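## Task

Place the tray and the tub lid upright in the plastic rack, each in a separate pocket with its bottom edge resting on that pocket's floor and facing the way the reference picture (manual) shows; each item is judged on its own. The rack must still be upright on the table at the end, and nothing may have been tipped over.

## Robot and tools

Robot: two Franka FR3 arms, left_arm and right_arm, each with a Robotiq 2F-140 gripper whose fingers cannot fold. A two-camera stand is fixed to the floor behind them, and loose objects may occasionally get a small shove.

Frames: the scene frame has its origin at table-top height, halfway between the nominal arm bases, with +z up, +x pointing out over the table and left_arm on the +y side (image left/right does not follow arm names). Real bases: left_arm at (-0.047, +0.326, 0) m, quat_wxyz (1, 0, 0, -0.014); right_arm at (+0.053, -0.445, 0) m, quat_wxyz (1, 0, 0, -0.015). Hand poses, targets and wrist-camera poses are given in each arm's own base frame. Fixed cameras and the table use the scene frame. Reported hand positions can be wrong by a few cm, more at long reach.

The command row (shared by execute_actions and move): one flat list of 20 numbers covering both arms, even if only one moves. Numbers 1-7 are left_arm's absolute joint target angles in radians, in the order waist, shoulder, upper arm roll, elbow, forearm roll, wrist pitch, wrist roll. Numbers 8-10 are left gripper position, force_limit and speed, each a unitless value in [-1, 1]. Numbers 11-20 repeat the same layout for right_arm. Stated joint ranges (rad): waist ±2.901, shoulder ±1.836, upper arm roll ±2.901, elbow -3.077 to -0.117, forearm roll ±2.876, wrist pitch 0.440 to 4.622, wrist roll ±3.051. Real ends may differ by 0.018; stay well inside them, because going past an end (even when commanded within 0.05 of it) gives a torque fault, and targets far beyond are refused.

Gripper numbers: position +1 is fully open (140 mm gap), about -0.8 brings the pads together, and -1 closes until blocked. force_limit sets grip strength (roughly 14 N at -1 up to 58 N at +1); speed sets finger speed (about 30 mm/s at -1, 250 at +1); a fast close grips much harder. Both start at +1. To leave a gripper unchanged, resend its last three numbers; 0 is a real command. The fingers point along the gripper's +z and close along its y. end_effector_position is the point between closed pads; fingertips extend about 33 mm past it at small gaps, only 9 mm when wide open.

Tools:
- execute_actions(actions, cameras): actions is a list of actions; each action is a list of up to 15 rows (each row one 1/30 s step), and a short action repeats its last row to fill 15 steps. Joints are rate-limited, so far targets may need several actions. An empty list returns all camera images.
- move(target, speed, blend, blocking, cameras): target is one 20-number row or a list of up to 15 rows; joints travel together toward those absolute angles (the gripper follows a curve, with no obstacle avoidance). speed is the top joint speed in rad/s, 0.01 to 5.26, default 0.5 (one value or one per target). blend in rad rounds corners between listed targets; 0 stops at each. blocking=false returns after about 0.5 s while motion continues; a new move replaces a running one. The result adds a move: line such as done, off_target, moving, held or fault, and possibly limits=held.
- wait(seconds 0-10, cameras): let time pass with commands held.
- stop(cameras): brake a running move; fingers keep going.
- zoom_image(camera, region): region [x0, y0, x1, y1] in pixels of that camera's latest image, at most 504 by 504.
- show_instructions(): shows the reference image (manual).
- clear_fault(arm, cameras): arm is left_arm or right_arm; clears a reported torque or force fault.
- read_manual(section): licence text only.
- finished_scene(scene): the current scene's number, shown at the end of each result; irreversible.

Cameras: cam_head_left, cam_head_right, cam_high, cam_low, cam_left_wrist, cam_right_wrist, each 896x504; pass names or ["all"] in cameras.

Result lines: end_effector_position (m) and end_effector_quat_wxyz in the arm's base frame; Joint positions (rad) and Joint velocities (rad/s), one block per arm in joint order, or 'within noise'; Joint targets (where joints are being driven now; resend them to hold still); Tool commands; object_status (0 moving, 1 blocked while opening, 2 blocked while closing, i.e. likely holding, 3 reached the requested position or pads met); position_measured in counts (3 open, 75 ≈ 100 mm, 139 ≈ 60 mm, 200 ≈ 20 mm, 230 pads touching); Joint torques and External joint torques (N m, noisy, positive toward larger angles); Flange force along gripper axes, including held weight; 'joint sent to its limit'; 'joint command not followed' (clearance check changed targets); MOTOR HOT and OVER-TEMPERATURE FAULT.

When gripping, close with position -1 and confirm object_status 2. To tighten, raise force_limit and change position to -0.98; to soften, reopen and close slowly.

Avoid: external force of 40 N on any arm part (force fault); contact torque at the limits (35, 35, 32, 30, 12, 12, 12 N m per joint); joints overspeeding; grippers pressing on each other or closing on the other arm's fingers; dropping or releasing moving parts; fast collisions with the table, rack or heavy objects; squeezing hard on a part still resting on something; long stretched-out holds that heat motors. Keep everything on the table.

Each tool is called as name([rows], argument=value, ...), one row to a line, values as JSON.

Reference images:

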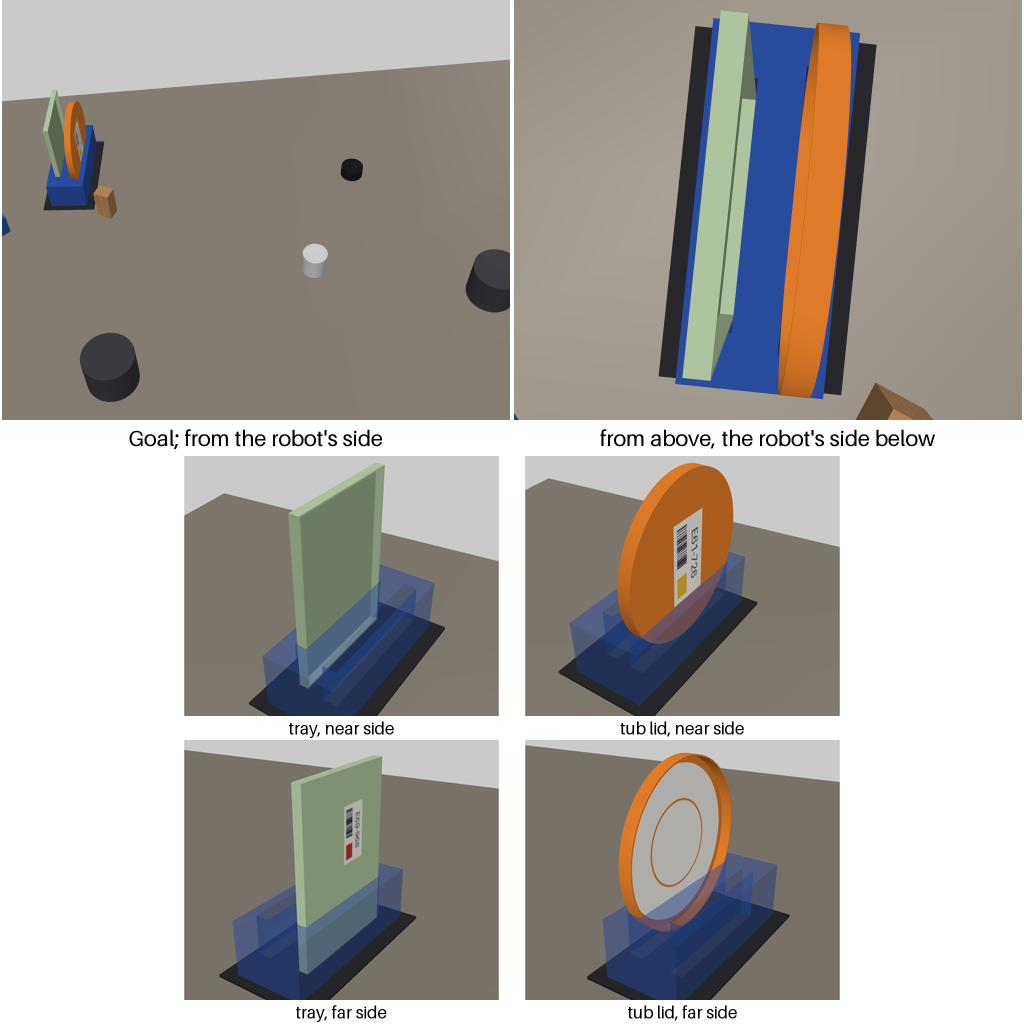

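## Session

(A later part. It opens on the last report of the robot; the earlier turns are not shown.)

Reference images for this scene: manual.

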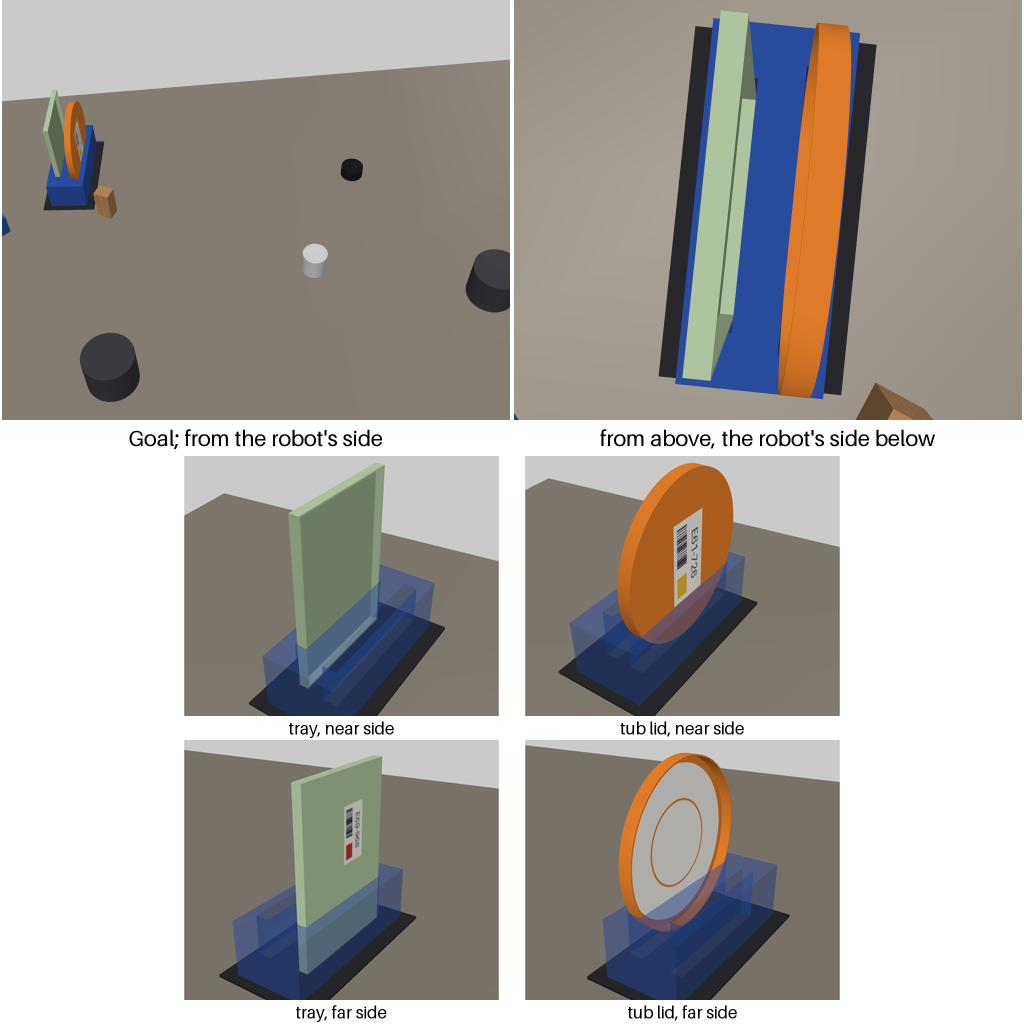

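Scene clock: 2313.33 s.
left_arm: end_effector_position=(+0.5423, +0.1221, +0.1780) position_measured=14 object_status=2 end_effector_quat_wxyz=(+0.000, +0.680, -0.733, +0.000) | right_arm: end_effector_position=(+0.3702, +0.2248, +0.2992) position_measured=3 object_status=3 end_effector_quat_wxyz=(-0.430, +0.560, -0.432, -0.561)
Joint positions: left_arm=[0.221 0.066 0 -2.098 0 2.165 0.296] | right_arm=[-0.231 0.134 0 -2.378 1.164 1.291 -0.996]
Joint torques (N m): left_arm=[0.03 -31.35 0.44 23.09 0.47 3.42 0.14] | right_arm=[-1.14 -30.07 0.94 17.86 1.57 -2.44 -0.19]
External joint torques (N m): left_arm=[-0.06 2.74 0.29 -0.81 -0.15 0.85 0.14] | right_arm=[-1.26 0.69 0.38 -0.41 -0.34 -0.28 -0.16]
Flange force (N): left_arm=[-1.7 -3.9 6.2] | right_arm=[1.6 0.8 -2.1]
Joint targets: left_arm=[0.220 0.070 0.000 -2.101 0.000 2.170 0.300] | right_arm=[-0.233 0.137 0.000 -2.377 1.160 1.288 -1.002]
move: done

move(target=[0.2198,0.0720,0,-2.1031,0,2.1751,0.3000,-1,-0.05,-1,-0.2325,0.1366,0,-2.377,1.1596,1.2882,-1.0019,1,-0.05,-1], speed=0.02, cameras=["cam_low","cam_left_wrist","cam_head_left"])

zoom_image(camera="cam_low", region=[460, 150, 600, 300])

Scene clock: 2364.60 s.
left_arm: end_effector_position=(+0.5425, +0.1221, +0.1777) position_measured=14 object_status=2 end_effector_quat_wxyz=(-0.001, +0.680, -0.733, +0.000) | right_arm: end_effector_position=(+0.3702, +0.2248, +0.2992) position_measured=3 object_status=3 end_effector_quat_wxyz=(-0.430, +0.560, -0.432, -0.561)
Joint positions: left_arm=[0.221 0.066 0 -2.099 0 2.167 0.296] | right_arm=[-0.231 0.134 0 -2.378 1.164 1.291 -0.996]
Joint torques (N m): left_arm=[0.02 -29.77 0.3 22.22 0.35 3.82 0.19] | right_arm=[-1.23 -30.1 0.99 17.86 1.54 -2.44 -0.13]
External joint torques (N m): left_arm=[-0.07 4.07 0.15 -1.53 -0.27 1.26 0.19] | right_arm=[-1.35 0.6 0.44 -0.34 -0.35 -0.28 -0.1]
Flange force (N): left_arm=[-1.9 -4.6 9.7] | right_arm=[1.3 0.7 -2.2]
Joint targets: left_arm=[0.220 0.072 0.000 -2.103 0.000 2.175 0.300] | right_arm=[-0.233 0.137 0.000 -2.377 1.160 1.288 -1.002]
move: done
camera_calibration:
cam_left_wrist: T_world_to_cam=[[-0.998052, 0.0623822, -0.000992865, 0.54178], [0.0588533, 0.946636, 0.316885, -0.195092], [0.0207079, 0.316209, -0.948464, 0.260259], [0, 0, 0, 1]] pos_world=[0.546817, 0.0685874, 0.309205]
Images, in order (width x height): cam_head_left 896x504, cam_low 896x504, cam_left_wrist 896x504.

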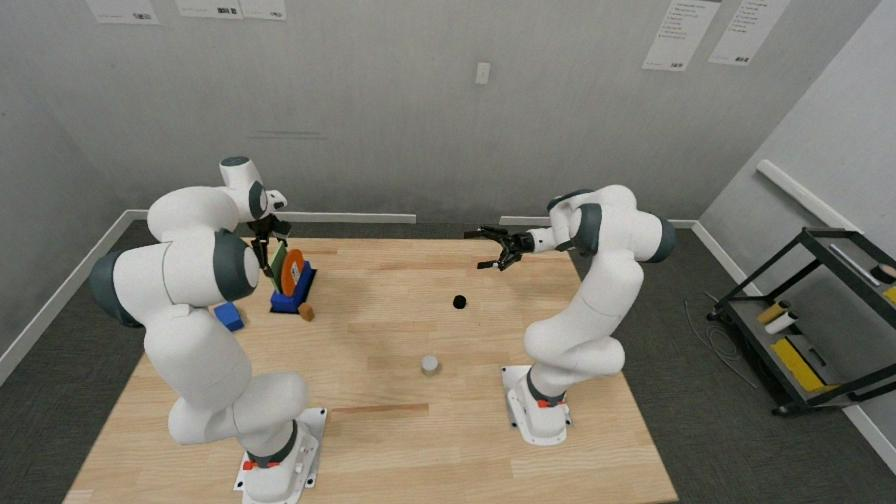

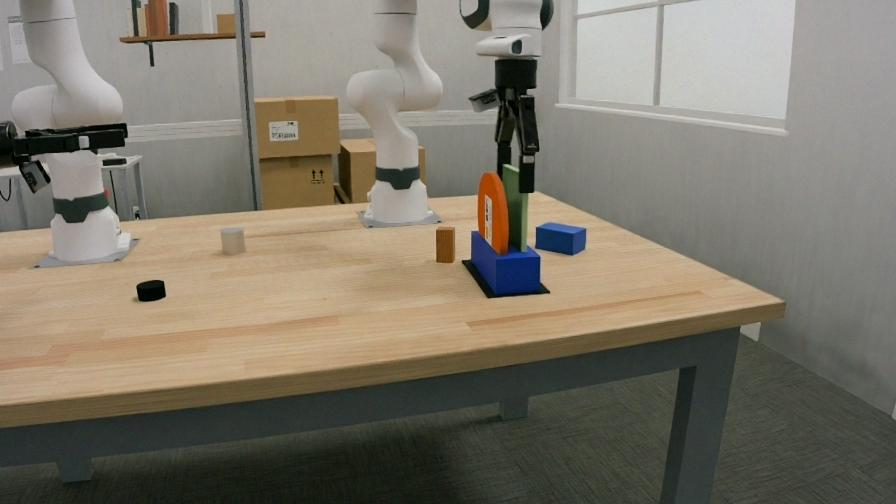

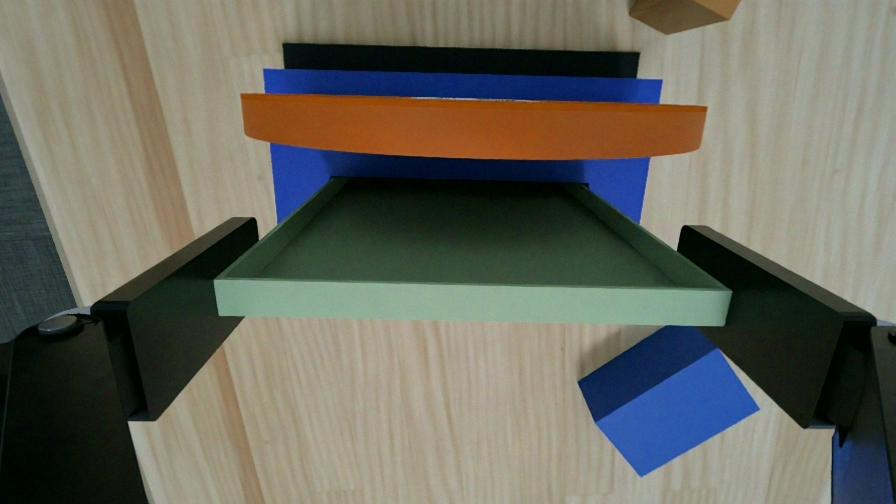

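Scaled by 3.360 from the camera's 896x504 image, which has a finer 1280x720 frame.

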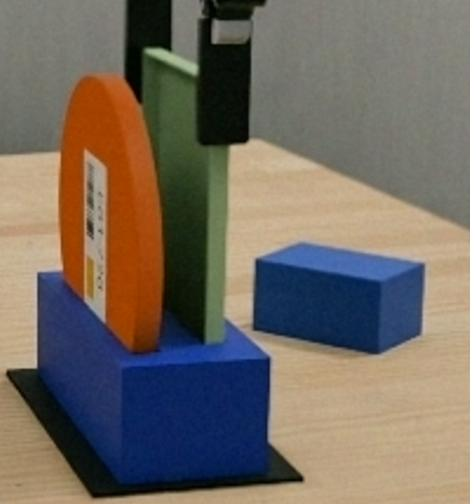

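move([
  [0.2198,0.0680,0,-2.0986,0,2.1666,0.3000,-1,-0.05,-1,-0.2325,0.1366,0,-2.377,1.1596,1.2882,-1.0019,1,-0.05,-1],
  [0.2198,0.0680,0,-2.0986,0,2.1666,0.3000,1,-0.05,-1,-0.2325,0.1366,0,-2.377,1.1596,1.2882,-1.0019,1,-0.05,-1],
], speed=0.02, cameras=["cam_left_wrist"])

wait(seconds=0.3)

Scene clock: 2376.60 s.
left_arm: end_effector_position=(+0.5425, +0.1221, +0.1778) position_measured=3 object_status=0 end_effector_quat_wxyz=(-0.001, +0.680, -0.733, +0.000) | right_arm: end_effector_position=(+0.3702, +0.2248, +0.2992) position_measured=3 object_status=3 end_effector_quat_wxyz=(-0.430, +0.560, -0.432, -0.561)
Joint positions: left_arm=[0.221 0.066 0 -2.099 0 2.167 0.296] | right_arm=[-0.231 0.134 0 -2.378 1.164 1.291 -0.996]
Joint torques (N m): left_arm=[0.03 -32.36 0.66 24.08 0.64 2.61 0.19] | right_arm=[-1.22 -30.14 0.97 17.84 1.54 -2.43 -0.13]
External joint torques (N m): left_arm=[-0.24 1.53 0.35 0.3 0.02 0.05 0.19] | right_arm=[-1.39 0.56 0.36 -0.35 -0.35 -0.26 -0.1]
Flange force (N): left_arm=[-2.0 -5.1 1.5] | right_arm=[1.2 0.9 -2.2]
Joint targets: left_arm=[0.220 0.068 0.000 -2.099 0.000 2.167 0.300] | right_arm=[-0.233 0.137 0.000 -2.377 1.160 1.288 -1.002]
move: done
camera_calibration:
cam_left_wrist: T_world_to_cam=[[-0.99805, 0.0624122, -0.000777136, 0.54171], [0.0589521, 0.946664, 0.316783, -0.195148], [0.0205068, 0.31612, -0.948498, 0.26048], [0, 0, 0, 1]] pos_world=[0.546816, 0.0685873, 0.309305]
Images, in order (width x height): cam_left_wrist 896x504.

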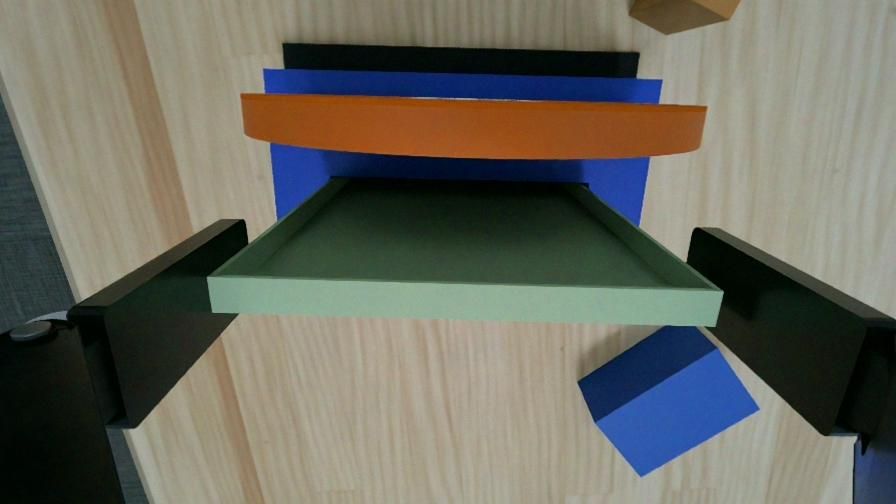

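Scene clock: 2376.90 s.
left_arm: end_effector_position=(+0.5425, +0.1221, +0.1778) position_measured=3 object_status=3 end_effector_quat_wxyz=(-0.001, +0.680, -0.733, +0.000) | right_arm: end_effector_position=(+0.3702, +0.2248, +0.2992) position_measured=3 object_status=3 end_effector_quat_wxyz=(-0.430, +0.560, -0.432, -0.561)
Joint positions: left_arm=[0.221 0.066 0 -2.099 0 2.167 0.296] | right_arm=[-0.231 0.134 0 -2.378 1.164 1.291 -0.996]
Joint torques (N m): left_arm=[0.03 -32.34 0.63 24.06 0.63 2.58 0.16] | right_arm=[-1.15 -30.19 1.01 17.83 1.54 -2.44 -0.14]
External joint torques (N m): left_arm=[-0.11 1.59 0.44 0.29 0.01 0.02 0.16] | right_arm=[-1.23 0.55 0.49 -0.46 -0.37 -0.3 -0.11]
Flange force (N): left_arm=[-2.2 -5.2 1.5] | right_arm=[1.2 1.1 -1.8]
Joint targets: left_arm=[0.220 0.068 0.000 -2.099 0.000 2.167 0.300] | right_arm=[-0.233 0.137 0.000 -2.377 1.160 1.288 -1.002]
Tool commands: left_gripper/position=+1.0 left_gripper/force_limit=-0.05 left_gripper/speed=-1.0 right_gripper/position=+1.0 right_gripper/force_limit=-0.05 right_gripper/speed=-1.0
wait: 0.30 s; at rest by 0.17 s

move([
  [0.2198,0.0712,0,-2.0947,0,2.1659,0.3000,1,-0.05,-1,-0.2325,0.1366,0,-2.377,1.1596,1.2882,-1.0019,1,-0.05,-1],
  [0.2198,0.0520,0,-2.0713,0,2.1233,0.3000,1,-0.05,-1,-0.2325,0.1366,0,-2.377,1.1596,1.2882,-1.0019,1,-0.05,-1],
  [0.2198,0.0287,0,-2.0337,0,2.0624,0.3000,1,-0.05,-1,-0.2325,0.1366,0,-2.377,1.1596,1.2882,-1.0019,1,-0.05,-1],
  [0.2198,0.0117,0,-1.9967,0,2.0084,0.3000,1,-0.05,-1,-0.2325,0.1366,0,-2.377,1.1596,1.2882,-1.0019,1,-0.05,-1],
  [0.2198,-0.0225,0,-1.7740,0,1.7514,0.3000,1,-0.05,-1,-0.2325,0.1366,0,-2.377,1.1596,1.2882,-1.0019,1,-0.05,-1],
], speed=[0.02,0.05,0.06,0.1,0.3], blend=[0,0.003,0.005,0.01,0], cameras=["all"])

zoom_image(camera="cam_low", region=[460, 150, 600, 300])

zoom_image(camera="cam_left_wrist", region=[250, 0, 650, 350])

zoom_image(camera="cam_high", region=[520, 180, 680, 330])

Scene clock: 2399.87 s.
left_arm: end_effector_position=(+0.5428, +0.1222, +0.3444) position_measured=3 object_status=3 end_effector_quat_wxyz=(-0.001, +0.680, -0.733, +0.000) | right_arm: end_effector_position=(+0.3702, +0.2248, +0.2992) position_measured=3 object_status=3 end_effector_quat_wxyz=(-0.430, +0.560, -0.432, -0.561)
Joint positions: left_arm=[0.221 -0.023 0 -1.775 0 1.754 0.296] | right_arm=[-0.231 0.134 0 -2.378 1.164 1.291 -0.996]
Joint velocities: left_arm=[-0.001 0 -0.001 0 0 -0.005 0.001] | right_arm=[within noise]
Joint torques (N m): left_arm=[-0.01 -30.53 0.6 25.46 0.75 2.35 0.16] | right_arm=[-1.22 -30.08 0.94 17.84 1.53 -2.43 -0.11]
External joint torques (N m): left_arm=[-0.16 1.22 0.47 0.66 0.01 -0.21 0.16] | right_arm=[-1.2 0.63 0.52 -0.39 -0.38 -0.28 -0.08]
Flange force (N): left_arm=[-2.5 -6.1 -2.4] | right_arm=[1.3 0.7 -1.9]
Joint targets: left_arm=[0.220 -0.023 0.000 -1.774 0.000 1.751 0.300] | right_arm=[-0.233 0.137 0.000 -2.377 1.160 1.288 -1.002]
move: done
camera_calibration:
cam_left_wrist: T_world_to_cam=[[-0.998055, 0.0623242, -0.00142996, 0.542353], [0.0586575, 0.946611, 0.316998, -0.247968], [0.0211103, 0.316298, -0.948425, 0.418087], [0, 0, 0, 1]] pos_world=[0.547018, 0.0686876, 0.475905]
cam_right_wrist: T_world_to_cam=[[-0.96459, -0.263719, 0.00428046, 0.421195], [0.0921098, -0.321609, 0.942382, -0.23876], [-0.247148, 0.909406, 0.334512, -0.0713075], [0, 0, 0, 1]] pos_world=[0.410649, 0.0991375, 0.247053]

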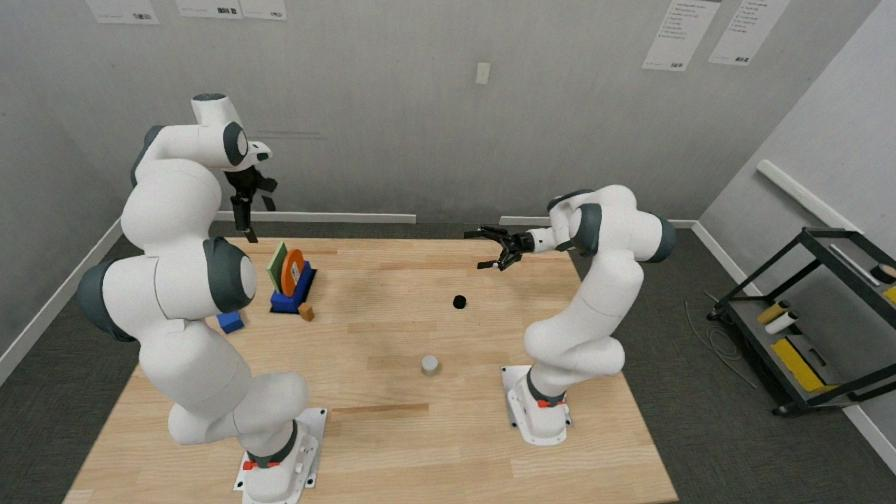

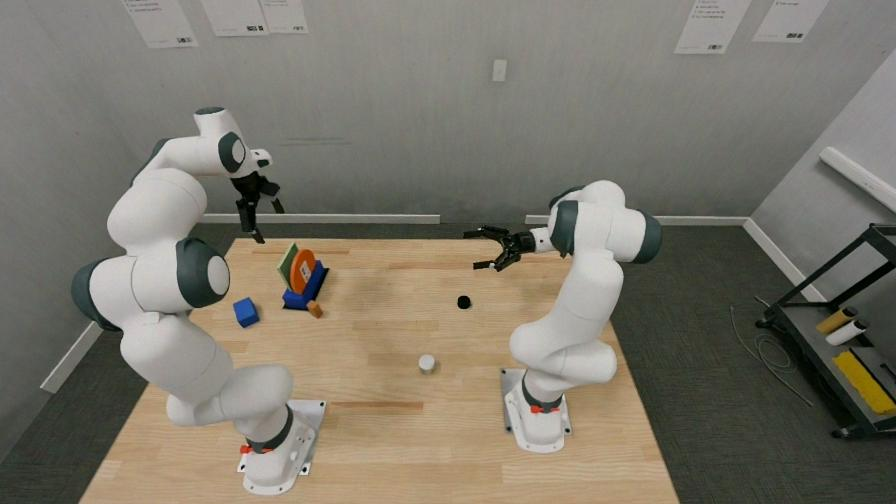

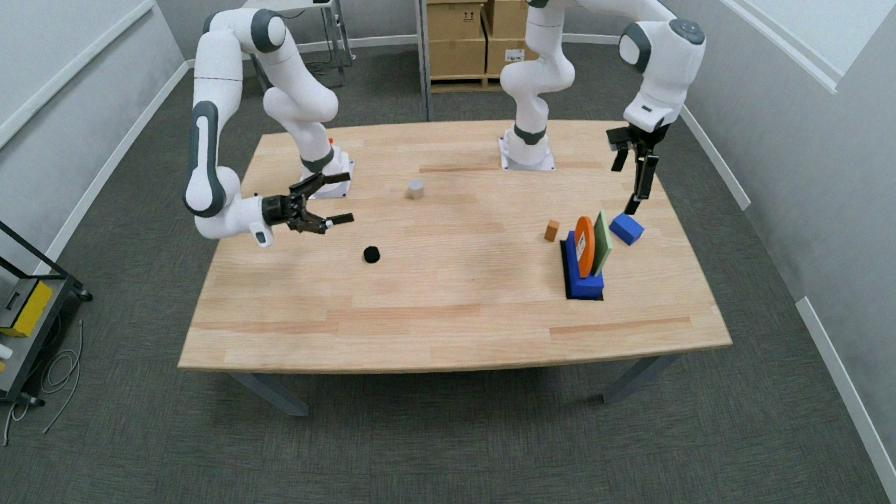

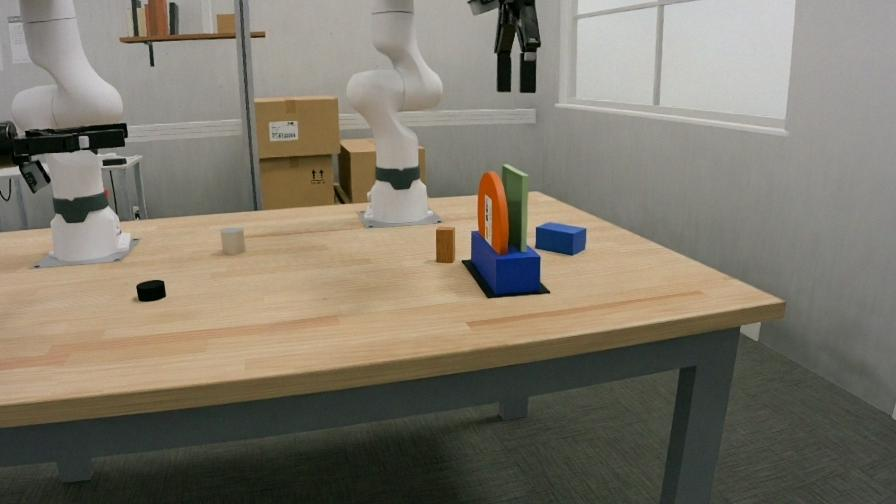

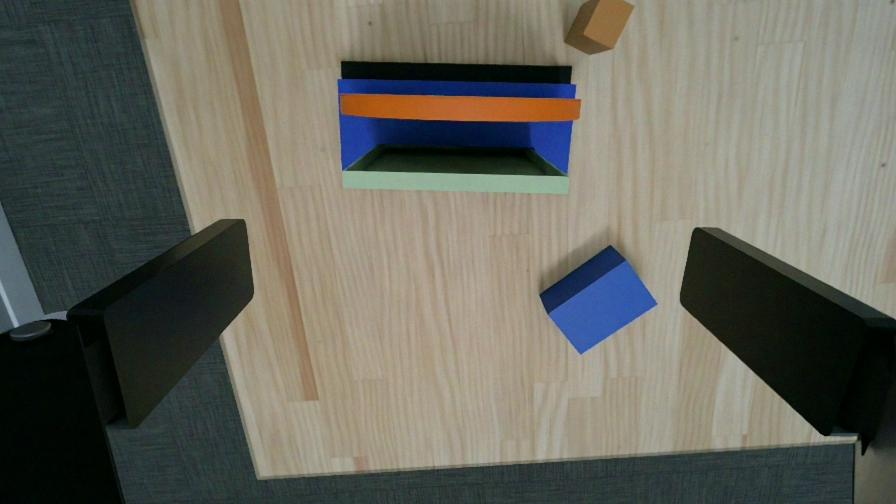

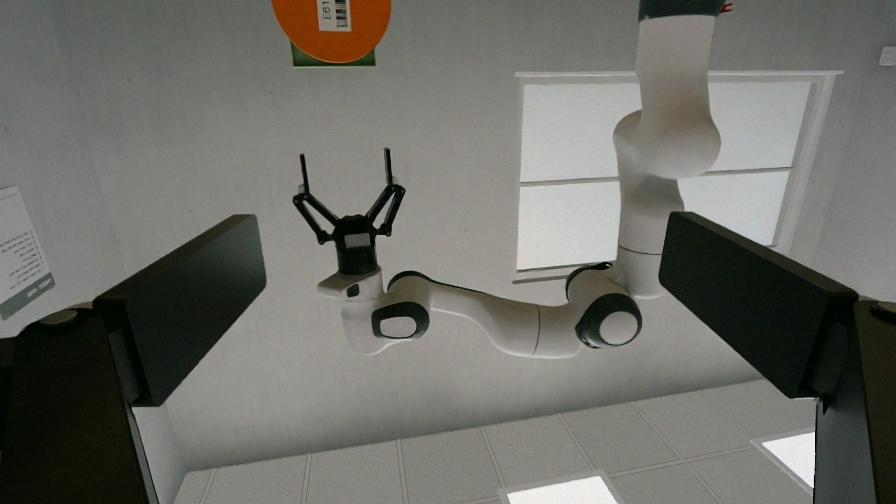

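Scaled by 3.360 from the camera's 896x504 image, which has a finer 1280x720 frame.

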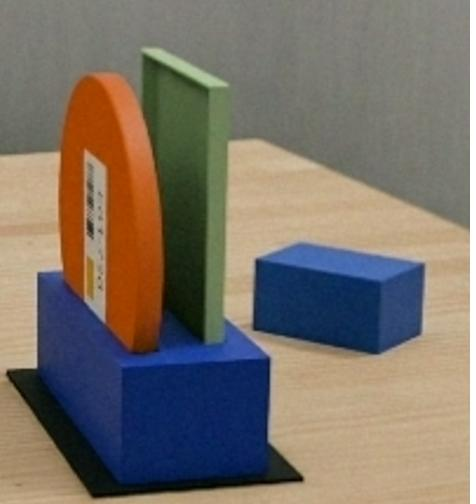

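Scaled by 1.260 from the camera's 896x504 image, which has a finer 1280x720 frame.

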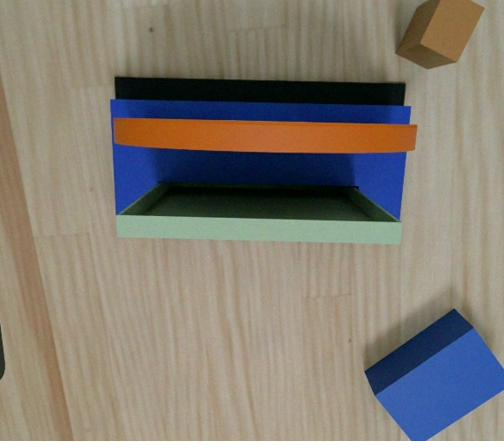

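Scaled by 3.150 from the camera's 896x504 image, which has a finer 1280x720 frame.

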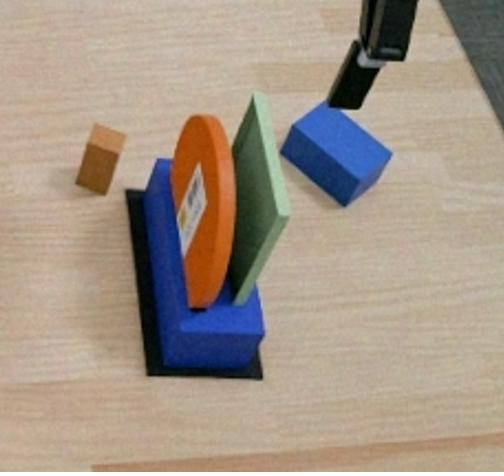

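finished_scene(scene=2)

The scene is finished: the task was done.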